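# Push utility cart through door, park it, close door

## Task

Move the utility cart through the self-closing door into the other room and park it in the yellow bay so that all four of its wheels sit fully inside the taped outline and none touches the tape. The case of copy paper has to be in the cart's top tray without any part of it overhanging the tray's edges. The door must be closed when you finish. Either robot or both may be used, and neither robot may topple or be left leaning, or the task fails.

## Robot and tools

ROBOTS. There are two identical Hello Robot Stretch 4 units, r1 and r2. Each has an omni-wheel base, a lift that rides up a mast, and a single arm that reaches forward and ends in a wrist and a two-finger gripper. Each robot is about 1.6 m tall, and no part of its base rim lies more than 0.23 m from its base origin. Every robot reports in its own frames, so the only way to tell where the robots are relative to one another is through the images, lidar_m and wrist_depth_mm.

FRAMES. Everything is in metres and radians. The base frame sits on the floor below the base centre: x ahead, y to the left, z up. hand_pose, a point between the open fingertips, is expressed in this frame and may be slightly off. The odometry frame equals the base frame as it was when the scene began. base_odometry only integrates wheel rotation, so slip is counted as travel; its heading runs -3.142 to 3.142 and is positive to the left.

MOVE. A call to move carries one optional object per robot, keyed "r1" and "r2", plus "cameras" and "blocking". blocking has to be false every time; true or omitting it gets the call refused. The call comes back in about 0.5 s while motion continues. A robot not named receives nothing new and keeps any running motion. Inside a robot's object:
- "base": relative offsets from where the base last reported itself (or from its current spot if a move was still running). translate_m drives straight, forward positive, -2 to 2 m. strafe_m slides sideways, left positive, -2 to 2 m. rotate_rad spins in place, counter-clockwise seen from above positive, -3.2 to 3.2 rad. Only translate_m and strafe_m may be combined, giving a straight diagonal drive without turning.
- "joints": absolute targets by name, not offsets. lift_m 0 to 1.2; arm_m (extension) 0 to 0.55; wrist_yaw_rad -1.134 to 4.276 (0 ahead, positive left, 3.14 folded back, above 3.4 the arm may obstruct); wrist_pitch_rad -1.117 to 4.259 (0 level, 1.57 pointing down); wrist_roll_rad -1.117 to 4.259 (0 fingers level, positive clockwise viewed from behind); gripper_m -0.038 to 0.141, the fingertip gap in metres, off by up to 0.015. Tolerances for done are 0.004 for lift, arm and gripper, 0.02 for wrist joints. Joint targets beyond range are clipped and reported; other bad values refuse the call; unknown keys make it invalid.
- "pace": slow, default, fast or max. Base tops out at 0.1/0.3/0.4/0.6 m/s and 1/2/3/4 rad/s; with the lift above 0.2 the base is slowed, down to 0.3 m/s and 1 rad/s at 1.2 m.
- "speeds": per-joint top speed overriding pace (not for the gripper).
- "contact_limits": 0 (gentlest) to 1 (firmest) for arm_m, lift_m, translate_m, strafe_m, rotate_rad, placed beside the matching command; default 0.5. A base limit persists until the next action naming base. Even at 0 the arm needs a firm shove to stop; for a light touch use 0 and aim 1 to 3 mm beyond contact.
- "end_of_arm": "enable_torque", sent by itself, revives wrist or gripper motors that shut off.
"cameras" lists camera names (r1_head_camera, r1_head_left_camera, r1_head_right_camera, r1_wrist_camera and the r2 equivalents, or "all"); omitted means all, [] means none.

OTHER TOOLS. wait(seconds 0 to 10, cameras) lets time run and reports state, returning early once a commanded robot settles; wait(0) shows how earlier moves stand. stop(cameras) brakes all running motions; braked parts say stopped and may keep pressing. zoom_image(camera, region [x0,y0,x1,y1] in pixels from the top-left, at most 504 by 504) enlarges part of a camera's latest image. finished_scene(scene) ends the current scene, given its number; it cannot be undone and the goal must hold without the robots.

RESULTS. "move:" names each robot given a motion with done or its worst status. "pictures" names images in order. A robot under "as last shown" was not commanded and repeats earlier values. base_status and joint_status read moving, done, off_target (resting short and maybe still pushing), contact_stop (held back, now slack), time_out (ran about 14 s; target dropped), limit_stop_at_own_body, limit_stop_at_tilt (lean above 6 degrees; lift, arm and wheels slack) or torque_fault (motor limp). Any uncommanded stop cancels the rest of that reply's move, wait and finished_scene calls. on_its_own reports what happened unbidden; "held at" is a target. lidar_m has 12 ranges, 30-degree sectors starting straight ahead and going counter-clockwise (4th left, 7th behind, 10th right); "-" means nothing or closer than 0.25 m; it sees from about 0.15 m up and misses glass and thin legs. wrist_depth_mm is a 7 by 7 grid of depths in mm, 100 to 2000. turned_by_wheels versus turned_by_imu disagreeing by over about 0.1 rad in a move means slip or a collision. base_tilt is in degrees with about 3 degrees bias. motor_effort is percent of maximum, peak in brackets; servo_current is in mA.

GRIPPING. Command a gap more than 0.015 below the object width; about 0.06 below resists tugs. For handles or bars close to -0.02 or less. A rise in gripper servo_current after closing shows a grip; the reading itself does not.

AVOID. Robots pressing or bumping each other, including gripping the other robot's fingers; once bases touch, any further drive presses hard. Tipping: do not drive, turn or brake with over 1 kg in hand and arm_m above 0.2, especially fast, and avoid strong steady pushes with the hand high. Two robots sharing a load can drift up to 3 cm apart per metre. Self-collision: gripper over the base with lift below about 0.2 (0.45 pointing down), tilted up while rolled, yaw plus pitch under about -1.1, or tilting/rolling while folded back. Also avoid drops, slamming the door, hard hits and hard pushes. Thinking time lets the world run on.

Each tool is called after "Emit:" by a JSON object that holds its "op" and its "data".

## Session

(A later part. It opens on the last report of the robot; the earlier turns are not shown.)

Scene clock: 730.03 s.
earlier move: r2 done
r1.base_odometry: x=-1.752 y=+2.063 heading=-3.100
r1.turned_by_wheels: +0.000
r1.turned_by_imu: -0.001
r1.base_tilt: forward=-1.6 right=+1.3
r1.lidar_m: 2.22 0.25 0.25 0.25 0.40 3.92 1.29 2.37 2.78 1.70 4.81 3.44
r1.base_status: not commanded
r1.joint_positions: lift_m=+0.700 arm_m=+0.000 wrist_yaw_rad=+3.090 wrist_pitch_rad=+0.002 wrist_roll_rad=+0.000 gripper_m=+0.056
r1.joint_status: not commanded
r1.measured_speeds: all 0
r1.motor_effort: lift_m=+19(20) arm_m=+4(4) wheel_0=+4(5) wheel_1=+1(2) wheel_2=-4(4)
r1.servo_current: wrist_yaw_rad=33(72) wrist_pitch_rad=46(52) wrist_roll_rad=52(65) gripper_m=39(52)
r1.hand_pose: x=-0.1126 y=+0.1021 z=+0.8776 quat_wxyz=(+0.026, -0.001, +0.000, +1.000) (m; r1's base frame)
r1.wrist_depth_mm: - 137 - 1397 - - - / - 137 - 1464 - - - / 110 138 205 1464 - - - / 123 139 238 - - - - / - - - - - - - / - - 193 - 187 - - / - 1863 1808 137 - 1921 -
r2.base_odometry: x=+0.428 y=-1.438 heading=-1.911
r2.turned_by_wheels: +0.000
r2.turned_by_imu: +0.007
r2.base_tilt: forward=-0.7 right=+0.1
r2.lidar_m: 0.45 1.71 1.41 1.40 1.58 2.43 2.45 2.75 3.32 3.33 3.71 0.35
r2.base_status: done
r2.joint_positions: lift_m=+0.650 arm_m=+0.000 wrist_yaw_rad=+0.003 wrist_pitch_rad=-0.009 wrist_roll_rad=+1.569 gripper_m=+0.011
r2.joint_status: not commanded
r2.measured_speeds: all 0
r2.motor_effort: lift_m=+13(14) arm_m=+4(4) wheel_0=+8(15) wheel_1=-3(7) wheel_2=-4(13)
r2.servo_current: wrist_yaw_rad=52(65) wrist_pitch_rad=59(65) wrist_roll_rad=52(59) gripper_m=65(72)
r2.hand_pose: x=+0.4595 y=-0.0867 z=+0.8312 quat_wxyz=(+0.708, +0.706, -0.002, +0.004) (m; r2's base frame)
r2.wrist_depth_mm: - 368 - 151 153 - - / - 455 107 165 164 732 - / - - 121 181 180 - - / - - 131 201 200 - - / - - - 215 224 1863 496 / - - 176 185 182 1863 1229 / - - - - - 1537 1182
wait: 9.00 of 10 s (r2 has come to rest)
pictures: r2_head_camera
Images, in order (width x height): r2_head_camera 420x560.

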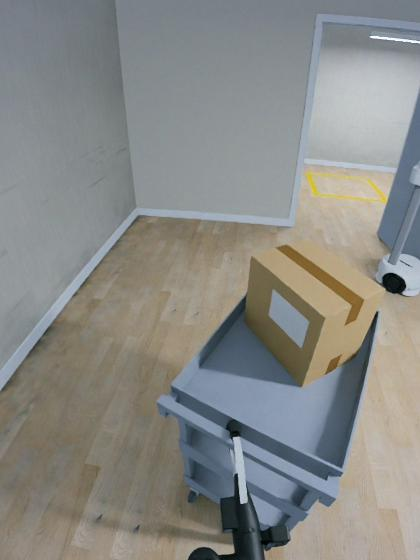

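Emit:
{"op": "move", "data": {"blocking": false, "r2": {"base":{"translate_m":-0.12,"strafe_m":-0.35},"pace":"slow"}, "cameras": []}}

Emit:
{"op": "wait", "data": {"seconds": 10, "cameras": ["r2_head_camera"]}}

Scene clock: 735.10 s.
move: r2 moving
r1: as last shown
r1.turned_by_imu: +0.000
r1.lidar_m: 2.22 0.25 0.27 0.25 0.39 3.93 1.30 2.33 2.78 1.70 2.79 3.48
r1.motor_effort: lift_m=+19(19) arm_m=+4(4) wheel_0=+4(4) wheel_1=+2(2) wheel_2=-4(4)
r1.servo_current: wrist_yaw_rad=59(65) wrist_pitch_rad=46(46) wrist_roll_rad=52(59) gripper_m=46(46)
r1.wrist_depth_mm: - 137 - 1397 - - - / - 138 - 1499 - - - / 110 138 205 1464 - - - / 123 139 237 - - - - / - - - - - - - / - - 194 - 187 - - / - 1921 1808 137 - 1921 -
r2.base_odometry: x=+0.418 y=-1.431 heading=-1.910
r2.turned_by_wheels: +0.001
r2.turned_by_imu: +0.001
r2.base_tilt: forward=-0.6 right=+0.1
r2.lidar_m: 0.45 1.71 1.43 1.41 1.59 2.43 2.44 2.73 3.31 3.31 3.77 0.34
r2.base_status: translate_m moving; strafe_m moving
r2.joint_positions: lift_m=+0.650 arm_m=+0.000 wrist_yaw_rad=+0.004 wrist_pitch_rad=-0.009 wrist_roll_rad=+1.569 gripper_m=+0.011
r2.joint_status: not commanded
r2.measured_speeds: translate_m=-0.016 strafe_m=-0.047 rotate_rad=+0.002 lift_m=+0.000 arm_m=+0.000 wrist_yaw_rad=+0.001 wrist_pitch_rad=+0.000 wrist_roll_rad=+0.000
r2.motor_effort: lift_m=+13(14) arm_m=+4(4) wheel_0=+11(13) wheel_1=-7(8) wheel_2=+9(10)
r2.servo_current: wrist_yaw_rad=52(59) wrist_pitch_rad=59(59) wrist_roll_rad=46(52) gripper_m=65(65)
r2.hand_pose: x=+0.4596 y=-0.0863 z=+0.8312 quat_wxyz=(+0.708, +0.706, -0.002, +0.005) (m; r2's base frame)
r2.wrist_depth_mm: - 370 - 152 153 - - / - 449 108 166 165 741 - / - - 121 182 181 - - / - - 132 202 200 - - / - - - 216 224 1863 492 / - - 176 185 182 1863 1255 / - - - - - 1464 1182
pictures: none
No camera images: "cameras" was empty.

Scene clock: 739.57 s.
earlier move: r2 done
r1.base_odometry: x=-1.752 y=+2.063 heading=-3.100
r1.turned_by_wheels: +0.000
r1.turned_by_imu: +0.000
r1.base_tilt: forward=-1.6 right=+1.3
r1.lidar_m: 2.22 0.25 0.26 0.25 0.38 3.89 1.29 2.34 2.79 1.57 1.90 3.47
r1.base_status: not commanded
r1.joint_positions: lift_m=+0.700 arm_m=+0.000 wrist_yaw_rad=+3.090 wrist_pitch_rad=+0.002 wrist_roll_rad=+0.000 gripper_m=+0.056
r1.joint_status: not commanded
r1.measured_speeds: all 0
r1.motor_effort: lift_m=+19(19) arm_m=+4(4) wheel_0=+4(5) wheel_1=+1(2) wheel_2=-4(4)
r1.servo_current: wrist_yaw_rad=65(78) wrist_pitch_rad=39(52) wrist_roll_rad=39(65) gripper_m=46(52)
r1.hand_pose: x=-0.1126 y=+0.1021 z=+0.8776 quat_wxyz=(+0.026, -0.001, +0.000, +1.000) (m; r1's base frame)
r1.wrist_depth_mm: - 137 - 1464 - - - / - 137 - 1464 - - - / 110 138 204 1464 - - - / 123 139 236 - - - - / - - - - - - - / - - 194 - 187 - - / - 1921 1863 137 - 1921 -
r2.base_odometry: x=+0.138 y=-1.209 heading=-1.910
r2.turned_by_wheels: -0.001
r2.turned_by_imu: +0.000
r2.base_tilt: forward=-0.7 right=+0.1
r2.lidar_m: 0.40 0.43 1.78 1.75 1.98 2.40 2.39 2.67 2.98 2.96 3.36 0.44
r2.base_status: done
r2.joint_positions: lift_m=+0.650 arm_m=+0.000 wrist_yaw_rad=+0.005 wrist_pitch_rad=-0.009 wrist_roll_rad=+1.569 gripper_m=+0.011
r2.joint_status: not commanded
r2.measured_speeds: all 0
r2.motor_effort: lift_m=+13(14) arm_m=+4(4) wheel_0=+3(13) wheel_1=-5(9) wheel_2=+8(11)
r2.servo_current: wrist_yaw_rad=52(65) wrist_pitch_rad=52(59) wrist_roll_rad=46(59) gripper_m=65(72)
r2.hand_pose: x=+0.4597 y=-0.0860 z=+0.8312 quat_wxyz=(+0.708, +0.706, -0.001, +0.005) (m; r2's base frame)
r2.wrist_depth_mm: - - - 230 229 1808 1205 / - - - 232 231 1661 - / - - 484 234 234 809 - / - - 480 235 236 820 - / - - 535 237 236 831 - / - - 184 190 185 - - / - - - - 240 - 504
wait: 4.47 of 10 s (r2 has come to rest)
pictures: r2_head_camera
Images, in order (width x height): r2_head_camera 420x560.

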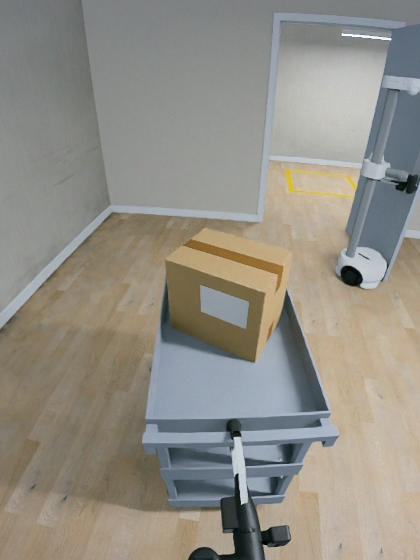

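Emit:
{"op": "move", "data": {"blocking": false, "r2": {"base":{"translate_m":0.2,"strafe_m":-0.5},"pace":"slow"}, "cameras": []}}

Emit:
{"op": "wait", "data": {"seconds": 10, "cameras": ["r2_head_camera"]}}

Scene clock: 760.90 s.
move: r2 moving
r1: as last shown
r1.lidar_m: 2.23 0.25 0.25 0.25 0.39 3.91 1.30 2.32 2.78 1.57 1.86 3.45
r1.motor_effort: lift_m=+19(19) arm_m=+4(4) wheel_0=+4(4) wheel_1=+2(2) wheel_2=-4(4)
r1.servo_current: wrist_yaw_rad=46(52) wrist_pitch_rad=46(52) wrist_roll_rad=46(59) gripper_m=46(46)
r1.wrist_depth_mm: - 137 - 1430 - - - / - 137 - 1464 - - - / 110 138 205 1464 - - - / 123 138 237 - - - - / - - - - - - - / - - 193 - 187 - - / - 1983 1863 137 - 1863 -
r2.base_odometry: x=+0.126 y=-1.209 heading=-1.910
r2.turned_by_wheels: +0.000
r2.turned_by_imu: +0.000
r2.base_tilt: forward=-0.7 right=+0.1
r2.lidar_m: 0.40 0.42 1.78 1.78 1.98 2.40 2.38 2.70 2.97 2.95 3.33 0.45
r2.base_status: translate_m moving; strafe_m moving
r2.joint_positions: lift_m=+0.650 arm_m=+0.000 wrist_yaw_rad=+0.005 wrist_pitch_rad=-0.009 wrist_roll_rad=+1.569 gripper_m=+0.011
r2.joint_status: not commanded
r2.measured_speeds: translate_m=+0.018 strafe_m=-0.046 rotate_rad=-0.001 lift_m=+0.000 arm_m=+0.000 wrist_yaw_rad=+0.000 wrist_pitch_rad=+0.000 wrist_roll_rad=+0.000
r2.motor_effort: lift_m=+13(14) arm_m=+4(4) wheel_0=+10(13) wheel_1=-5(7) wheel_2=-8(8)
r2.servo_current: wrist_yaw_rad=46(65) wrist_pitch_rad=59(59) wrist_roll_rad=33(65) gripper_m=65(65)
r2.hand_pose: x=+0.4597 y=-0.0860 z=+0.8312 quat_wxyz=(+0.708, +0.706, -0.001, +0.005) (m; r2's base frame)
r2.wrist_depth_mm: - - - 230 229 1756 1205 / - - - 232 231 1863 - / - - 488 234 232 820 - / - - 477 235 234 831 - / - - 530 236 236 820 - / - - 184 189 184 - - / - - - - - - 508
pictures: none
No camera images: "cameras" was empty.

Scene clock: 767.07 s.
earlier move: r2 done
r1.base_odometry: x=-1.752 y=+2.063 heading=-3.100
r1.turned_by_wheels: +0.000
r1.turned_by_imu: +0.000
r1.base_tilt: forward=-1.6 right=+1.3
r1.lidar_m: 2.23 0.25 0.28 0.25 0.40 3.93 1.30 2.34 2.80 1.34 1.41 3.45
r1.base_status: not commanded
r1.joint_positions: lift_m=+0.700 arm_m=+0.000 wrist_yaw_rad=+3.090 wrist_pitch_rad=+0.002 wrist_roll_rad=+0.000 gripper_m=+0.056
r1.joint_status: not commanded
r1.measured_speeds: all 0
r1.motor_effort: lift_m=+19(19) arm_m=+4(4) wheel_0=+3(5) wheel_1=+1(2) wheel_2=-4(4)
r1.servo_current: wrist_yaw_rad=46(72) wrist_pitch_rad=46(52) wrist_roll_rad=52(72) gripper_m=46(52)
r1.hand_pose: x=-0.1126 y=+0.1021 z=+0.8776 quat_wxyz=(+0.026, -0.001, +0.000, +1.000) (m; r1's base frame)
r1.wrist_depth_mm: - 137 - 1430 - - - / - 137 - 1499 - - - / 110 138 206 1464 - - - / 124 139 238 - - - - / - - - - - - - / - - 194 - 187 - - / - 1921 1808 137 - 1863 -
r2.base_odometry: x=-0.400 y=-1.231 heading=-1.910
r2.turned_by_wheels: +0.000
r2.turned_by_imu: +0.001
r2.base_tilt: forward=-0.7 right=+0.1
r2.lidar_m: 0.29 0.27 2.22 2.22 2.53 2.70 2.68 3.01 2.51 2.51 2.81 0.45
r2.base_status: done
r2.joint_positions: lift_m=+0.650 arm_m=+0.000 wrist_yaw_rad=+0.002 wrist_pitch_rad=-0.009 wrist_roll_rad=+1.569 gripper_m=+0.011
r2.joint_status: not commanded
r2.measured_speeds: all 0
r2.motor_effort: lift_m=+13(14) arm_m=+4(4) wheel_0=+7(13) wheel_1=-4(8) wheel_2=-3(12)
r2.servo_current: wrist_yaw_rad=46(65) wrist_pitch_rad=59(65) wrist_roll_rad=46(65) gripper_m=65(72)
r2.hand_pose: x=+0.4595 y=-0.0868 z=+0.8312 quat_wxyz=(+0.708, +0.706, -0.002, +0.004) (m; r2's base frame)
r2.wrist_depth_mm: - - - 290 - 1576 1229 / - - - 319 340 343 340 / - - - 293 - 1863 488 / - - - 265 282 - - / - - 691 220 253 809 - / - - 182 191 185 820 - / - - 473 - - - -
wait: 6.17 of 10 s (r2 has come to rest)
pictures: r2_head_camera
Images, in order (width x height): r2_head_camera 420x560.

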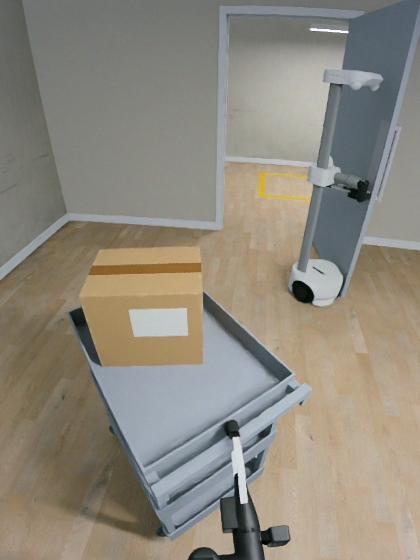

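Emit:
{"op": "move", "data": {"blocking": false, "r2": {"base":{"translate_m":-0.42,"strafe_m":-0.27},"pace":"slow"}, "cameras": []}}

Emit:
{"op": "wait", "data": {"seconds": 10, "cameras": ["r2_head_camera"]}}

Scene clock: 776.43 s.
move: r2 moving
r1: as last shown
r1.lidar_m: 2.23 0.25 0.25 0.25 0.38 3.91 1.29 2.32 2.79 1.33 1.41 3.46
r1.motor_effort: lift_m=+19(19) arm_m=+4(4) wheel_0=+4(5) wheel_1=+1(2) wheel_2=-4(4)
r1.servo_current: wrist_yaw_rad=46(78) wrist_pitch_rad=46(46) wrist_roll_rad=46(72) gripper_m=39(46)
r1.wrist_depth_mm: - 137 - 1430 - - - / - 137 - 1499 - - - / 110 138 205 1499 - - - / 124 139 237 - - - - / - - - - - - - / - - 194 - 187 - - / - 1921 1808 137 - 1921 -
r2.base_odometry: x=-0.403 y=-1.217 heading=-1.909
r2.turned_by_wheels: +0.001
r2.turned_by_imu: +0.002
r2.base_tilt: forward=-0.6 right=+0.1
r2.lidar_m: 0.31 0.30 2.23 2.24 2.54 2.68 2.66 3.02 2.53 2.48 2.83 0.47
r2.base_status: translate_m moving; strafe_m moving
r2.joint_positions: lift_m=+0.650 arm_m=+0.000 wrist_yaw_rad=+0.007 wrist_pitch_rad=-0.009 wrist_roll_rad=+1.569 gripper_m=+0.011
r2.joint_status: not commanded
r2.measured_speeds: translate_m=-0.046 strafe_m=-0.030 rotate_rad=+0.002 lift_m=+0.000 arm_m=+0.000 wrist_yaw_rad=+0.006 wrist_pitch_rad=+0.000 wrist_roll_rad=+0.000
r2.motor_effort: lift_m=+13(14) arm_m=+3(4) wheel_0=+7(11) wheel_1=-8(9) wheel_2=+18(18)
r2.servo_current: wrist_yaw_rad=52(65) wrist_pitch_rad=59(59) wrist_roll_rad=46(52) gripper_m=72(72)
r2.hand_pose: x=+0.4599 y=-0.0854 z=+0.8312 quat_wxyz=(+0.708, +0.707, -0.001, +0.006) (m; r2's base frame)
r2.wrist_depth_mm: - - - 289 - 1618 1205 / - - - 314 342 345 340 / - - - 291 306 1921 496 / - - - 265 277 1863 - / - - 647 212 251 820 - / - - 183 189 185 820 - / - 484 477 - 213 - -
pictures: none
No camera images: "cameras" was empty.

Scene clock: 782.10 s.
earlier move: r2 done
r1.base_odometry: x=-1.752 y=+2.063 heading=-3.100
r1.turned_by_wheels: +0.000
r1.turned_by_imu: +0.000
r1.base_tilt: forward=-1.6 right=+1.3
r1.lidar_m: 2.22 0.25 0.25 0.25 0.38 3.93 1.29 2.33 2.77 3.42 1.43 3.48
r1.base_status: not commanded
r1.joint_positions: lift_m=+0.700 arm_m=+0.000 wrist_yaw_rad=+3.090 wrist_pitch_rad=+0.002 wrist_roll_rad=+0.000 gripper_m=+0.056
r1.joint_status: not commanded
r1.measured_speeds: all 0
r1.motor_effort: lift_m=+19(19) arm_m=+4(4) wheel_0=+4(5) wheel_1=+2(2) wheel_2=-4(4)
r1.servo_current: wrist_yaw_rad=65(78) wrist_pitch_rad=39(52) wrist_roll_rad=46(72) gripper_m=39(46)
r1.hand_pose: x=-0.1126 y=+0.1021 z=+0.8776 quat_wxyz=(+0.026, -0.001, +0.000, +1.000) (m; r1's base frame)
r1.wrist_depth_mm: - 137 - 1397 - - - / - 137 - 1499 - - - / 110 138 205 1464 - - - / 123 138 237 - - - - / - - - - - - - / - - 193 - 187 - - / - 1921 1863 137 - 1808 -
r2.base_odometry: x=-0.515 y=-0.745 heading=-1.910
r2.turned_by_wheels: -0.001
r2.turned_by_imu: -0.002
r2.base_tilt: forward=-0.6 right=+0.1
r2.lidar_m: 0.34 0.35 2.60 2.57 2.82 2.34 2.31 2.60 2.18 2.15 2.43 0.49
r2.base_status: done
r2.joint_positions: lift_m=+0.650 arm_m=+0.000 wrist_yaw_rad=+0.001 wrist_pitch_rad=-0.009 wrist_roll_rad=+1.569 gripper_m=+0.011
r2.joint_status: not commanded
r2.measured_speeds: all 0
r2.motor_effort: lift_m=+13(14) arm_m=-4(4) wheel_0=+3(11) wheel_1=-5(9) wheel_2=+6(18)
r2.servo_current: wrist_yaw_rad=52(65) wrist_pitch_rad=52(65) wrist_roll_rad=52(59) gripper_m=65(72)
r2.hand_pose: x=+0.4593 y=-0.0873 z=+0.8312 quat_wxyz=(+0.708, +0.706, -0.003, +0.003) (m; r2's base frame)
r2.wrist_depth_mm: - - - 287 324 319 317 / - - - 291 334 1708 1229 / - - - 271 285 1921 539 / - - - 256 264 831 - / - - 480 242 245 842 - / - - 184 189 226 778 - / - - 500 - 218 - -
wait: 5.67 of 10 s (r2 has come to rest)
pictures: r2_head_camera
Images, in order (width x height): r2_head_camera 420x560.

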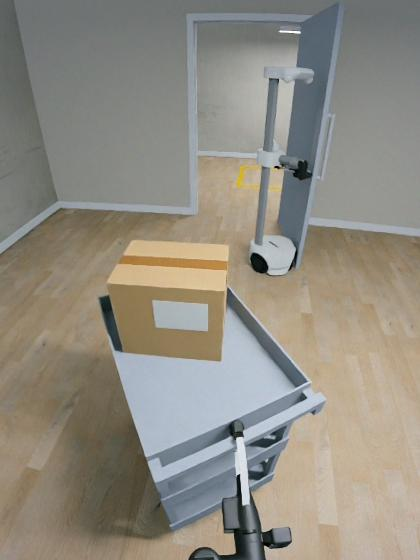

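Emit:
{"op": "move", "data": {"blocking": false, "r2": {"base":{"translate_m":0.02,"strafe_m":0.33},"pace":"slow"}, "cameras": []}}

Emit:
{"op": "wait", "data": {"seconds": 10, "cameras": ["r2_head_camera"]}}

Scene clock: 789.30 s.
move: r2 moving
r1: as last shown
r1.lidar_m: 2.22 0.26 0.25 0.25 0.40 3.94 1.29 2.36 2.80 3.40 1.45 3.49
r1.motor_effort: lift_m=+19(19) arm_m=+4(4) wheel_0=+4(4) wheel_1=+1(2) wheel_2=-4(4)
r1.servo_current: wrist_yaw_rad=72(72) wrist_pitch_rad=46(46) wrist_roll_rad=46(59) gripper_m=39(39)
r1.wrist_depth_mm: - 137 - 1397 - - - / - 137 - 1499 - - - / 110 138 205 1499 - - - / 124 139 238 - - - - / - - - - - - - / - - 193 - 186 - - / - 1921 1808 137 - 1863 -
r2.base_odometry: x=-0.502 y=-0.750 heading=-1.911
r2.turned_by_wheels: -0.001
r2.turned_by_imu: -0.001
r2.base_tilt: forward=-0.7 right=+0.0
r2.lidar_m: 0.34 0.36 2.58 2.50 2.79 2.32 2.33 2.62 2.19 2.17 2.46 0.45
r2.base_status: translate_m moving; strafe_m moving
r2.joint_positions: lift_m=+0.650 arm_m=+0.000 wrist_yaw_rad=-0.004 wrist_pitch_rad=-0.009 wrist_roll_rad=+1.569 gripper_m=+0.011
r2.joint_status: not commanded
r2.measured_speeds: translate_m=+0.003 strafe_m=+0.053 rotate_rad=+0.002 lift_m=+0.000 arm_m=+0.000 wrist_yaw_rad=-0.010 wrist_pitch_rad=+0.000 wrist_roll_rad=+0.000
r2.motor_effort: lift_m=+13(14) arm_m=-3(4) wheel_0=-10(12) wheel_1=+7(7) wheel_2=-8(8)
r2.servo_current: wrist_yaw_rad=39(52) wrist_pitch_rad=52(59) wrist_roll_rad=46(52) gripper_m=65(65)
r2.hand_pose: x=+0.4589 y=-0.0885 z=+0.8312 quat_wxyz=(+0.708, +0.706, -0.005, +0.002) (m; r2's base frame)
r2.wrist_depth_mm: - - - 287 322 322 319 / - - - 294 334 1708 1229 / - - - 271 283 1863 508 / - - - 255 264 820 - / - - 477 243 245 831 - / - - 183 187 186 788 - / - - 500 - 217 - -
pictures: none
No camera images: "cameras" was empty.

Scene clock: 793.30 s.
earlier move: r2 done
r1.base_odometry: x=-1.752 y=+2.063 heading=-3.100
r1.turned_by_wheels: +0.000
r1.turned_by_imu: +0.000
r1.base_tilt: forward=-1.6 right=+1.3
r1.lidar_m: 2.22 0.25 0.25 0.25 0.40 3.92 1.28 2.36 2.79 1.65 1.48 3.46
r1.base_status: not commanded
r1.joint_positions: lift_m=+0.700 arm_m=+0.000 wrist_yaw_rad=+3.090 wrist_pitch_rad=+0.002 wrist_roll_rad=+0.000 gripper_m=+0.056
r1.joint_status: not commanded
r1.measured_speeds: all 0
r1.motor_effort: lift_m=+19(19) arm_m=+4(4) wheel_0=+4(5) wheel_1=+1(2) wheel_2=-4(4)
r1.servo_current: wrist_yaw_rad=52(72) wrist_pitch_rad=39(52) wrist_roll_rad=20(78) gripper_m=39(46)
r1.hand_pose: x=-0.1126 y=+0.1021 z=+0.8776 quat_wxyz=(+0.026, -0.001, +0.000, +1.000) (m; r1's base frame)
r1.wrist_depth_mm: - 137 - 1366 - - - / - 137 - 1464 - - - / 110 138 205 1464 - - - / 124 138 238 - - - - / - - - - - - - / - - 194 - 187 - - / - 1983 1863 137 - 1921 -
r2.base_odometry: x=-0.210 y=-0.874 heading=-1.910
r2.turned_by_wheels: +0.000
r2.turned_by_imu: +0.000
r2.base_tilt: forward=-0.7 right=+0.1
r2.lidar_m: 0.40 0.45 2.26 2.20 2.54 2.30 2.25 2.57 2.51 2.49 2.82 0.42
r2.base_status: done
r2.joint_positions: lift_m=+0.650 arm_m=+0.000 wrist_yaw_rad=-0.007 wrist_pitch_rad=-0.009 wrist_roll_rad=+1.569 gripper_m=+0.011
r2.joint_status: not commanded
r2.measured_speeds: all 0
r2.motor_effort: lift_m=+13(14) arm_m=-3(4) wheel_0=-4(17) wheel_1=+3(8) wheel_2=-7(12)
r2.servo_current: wrist_yaw_rad=52(72) wrist_pitch_rad=52(59) wrist_roll_rad=46(65) gripper_m=59(78)
r2.hand_pose: x=+0.4587 y=-0.0895 z=+0.8312 quat_wxyz=(+0.708, +0.706, -0.006, +0.001) (m; r2's base frame)
r2.wrist_depth_mm: - - - 218 219 1863 - / - - 569 221 223 798 - / - - 459 226 226 809 - / - - 488 230 230 820 - / - - 554 233 234 820 - / - - 183 189 185 - - / - - - - - 1756 488
wait: 4.00 of 10 s (r2 has come to rest)
pictures: r2_head_camera
Images, in order (width x height): r2_head_camera 420x560.

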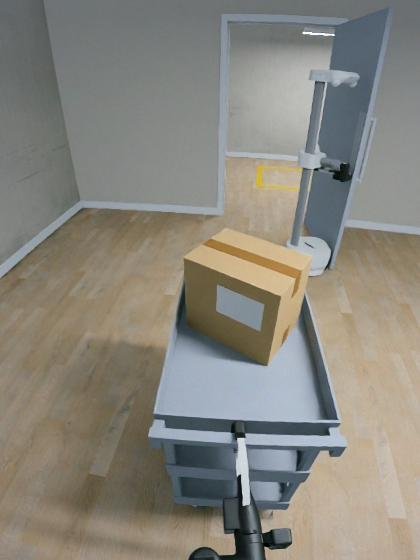

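Emit:
{"op": "move", "data": {"blocking": false, "r2": {"base":{"translate_m":0.6,"strafe_m":0.0},"pace":"slow"}, "cameras": []}}

Emit:
{"op": "wait", "data": {"seconds": 10, "cameras": ["r2_head_camera"]}}

Scene clock: 799.40 s.
move: r2 moving
r1: as last shown
r1.lidar_m: 2.24 0.25 0.25 0.25 0.41 3.91 1.31 2.34 2.79 1.62 1.48 3.45
r1.motor_effort: lift_m=+19(19) arm_m=+4(4) wheel_0=+4(4) wheel_1=+1(2) wheel_2=-4(4)
r1.servo_current: wrist_yaw_rad=46(59) wrist_pitch_rad=52(52) wrist_roll_rad=46(52) gripper_m=46(46)
r1.wrist_depth_mm: - 137 - 1397 - - - / - 137 - 1499 - - - / 110 137 205 1464 - - - / 124 139 237 - - - - / - - - - - - - / - - 193 - 187 - - / - 1983 1808 137 - 1808 -
r2.base_odometry: x=-0.214 y=-0.885 heading=-1.910
r2.turned_by_wheels: +0.000
r2.turned_by_imu: +0.001
r2.base_tilt: forward=-0.7 right=+0.0
r2.lidar_m: 0.38 0.46 2.26 2.24 2.57 2.30 2.29 2.59 2.53 2.49 2.83 0.43
r2.base_status: translate_m moving; strafe_m moving
r2.joint_positions: lift_m=+0.650 arm_m=+0.000 wrist_yaw_rad=-0.007 wrist_pitch_rad=-0.009 wrist_roll_rad=+1.569 gripper_m=+0.011
r2.joint_status: not commanded
r2.measured_speeds: translate_m=+0.049 strafe_m=+0.000 rotate_rad=+0.000 lift_m=+0.000 arm_m=+0.000 wrist_yaw_rad=+0.000 wrist_pitch_rad=+0.000 wrist_roll_rad=+0.000
r2.motor_effort: lift_m=+13(13) arm_m=-3(4) wheel_0=+8(11) wheel_1=+7(7) wheel_2=-12(14)
r2.servo_current: wrist_yaw_rad=59(65) wrist_pitch_rad=52(59) wrist_roll_rad=46(59) gripper_m=59(72)
r2.hand_pose: x=+0.4587 y=-0.0895 z=+0.8312 quat_wxyz=(+0.708, +0.706, -0.006, +0.001) (m; r2's base frame)
r2.wrist_depth_mm: - - - 216 216 1863 - / - - 554 220 220 759 - / - - 452 225 225 809 - / - - 488 229 231 809 - / - - 554 232 233 831 - / - - 182 188 186 - - / - - - - - 1708 484
pictures: none
No camera images: "cameras" was empty.

Scene clock: 806.17 s.
earlier move: r2 done
r1.base_odometry: x=-1.752 y=+2.063 heading=-3.100
r1.turned_by_wheels: +0.000
r1.turned_by_imu: +0.000
r1.base_tilt: forward=-1.6 right=+1.3
r1.lidar_m: 2.20 0.25 0.25 0.25 0.40 3.93 1.30 2.34 2.79 0.98 0.97 3.46
r1.base_status: not commanded
r1.joint_positions: lift_m=+0.700 arm_m=+0.000 wrist_yaw_rad=+3.090 wrist_pitch_rad=+0.002 wrist_roll_rad=+0.000 gripper_m=+0.056
r1.joint_status: not commanded
r1.measured_speeds: all 0
r1.motor_effort: lift_m=+19(19) arm_m=+4(4) wheel_0=+4(5) wheel_1=+1(2) wheel_2=-4(4)
r1.servo_current: wrist_yaw_rad=65(72) wrist_pitch_rad=39(52) wrist_roll_rad=52(65) gripper_m=39(52)
r1.hand_pose: x=-0.1126 y=+0.1021 z=+0.8776 quat_wxyz=(+0.026, -0.001, +0.000, +1.000) (m; r1's base frame)
r1.wrist_depth_mm: - 137 - 1397 - - - / - 138 - 1499 - - - / 110 138 205 1464 - - - / 124 139 237 - - - - / - - - - - - - / - - 194 - 187 - - / - 1983 1808 137 - 1921 -
r2.base_odometry: x=-0.410 y=-1.439 heading=-1.910
r2.turned_by_wheels: +0.000
r2.turned_by_imu: +0.003
r2.base_tilt: forward=-0.7 right=+0.1
r2.lidar_m: 0.42 2.57 2.15 2.13 2.38 2.87 2.84 3.17 2.62 2.60 2.94 0.39
r2.base_status: done
r2.joint_positions: lift_m=+0.650 arm_m=+0.000 wrist_yaw_rad=+0.000 wrist_pitch_rad=-0.009 wrist_roll_rad=+1.569 gripper_m=+0.011
r2.joint_status: not commanded
r2.measured_speeds: all 0
r2.motor_effort: lift_m=+14(14) arm_m=-3(4) wheel_0=+6(13) wheel_1=+4(8) wheel_2=-5(14)
r2.servo_current: wrist_yaw_rad=52(65) wrist_pitch_rad=52(59) wrist_roll_rad=46(65) gripper_m=65(72)
r2.hand_pose: x=+0.4593 y=-0.0874 z=+0.8312 quat_wxyz=(+0.708, +0.706, -0.003, +0.003) (m; r2's base frame)
r2.wrist_depth_mm: - 415 117 167 166 691 - / - 430 124 179 178 732 - / - - 484 191 193 - - / - - 580 207 208 - - / - - - 221 231 - 521 / - - 182 190 186 1921 477 / - - - - - 1708 1229
wait: 6.77 of 10 s (r2 has come to rest)
pictures: r2_head_camera
Images, in order (width x height): r2_head_camera 420x560.

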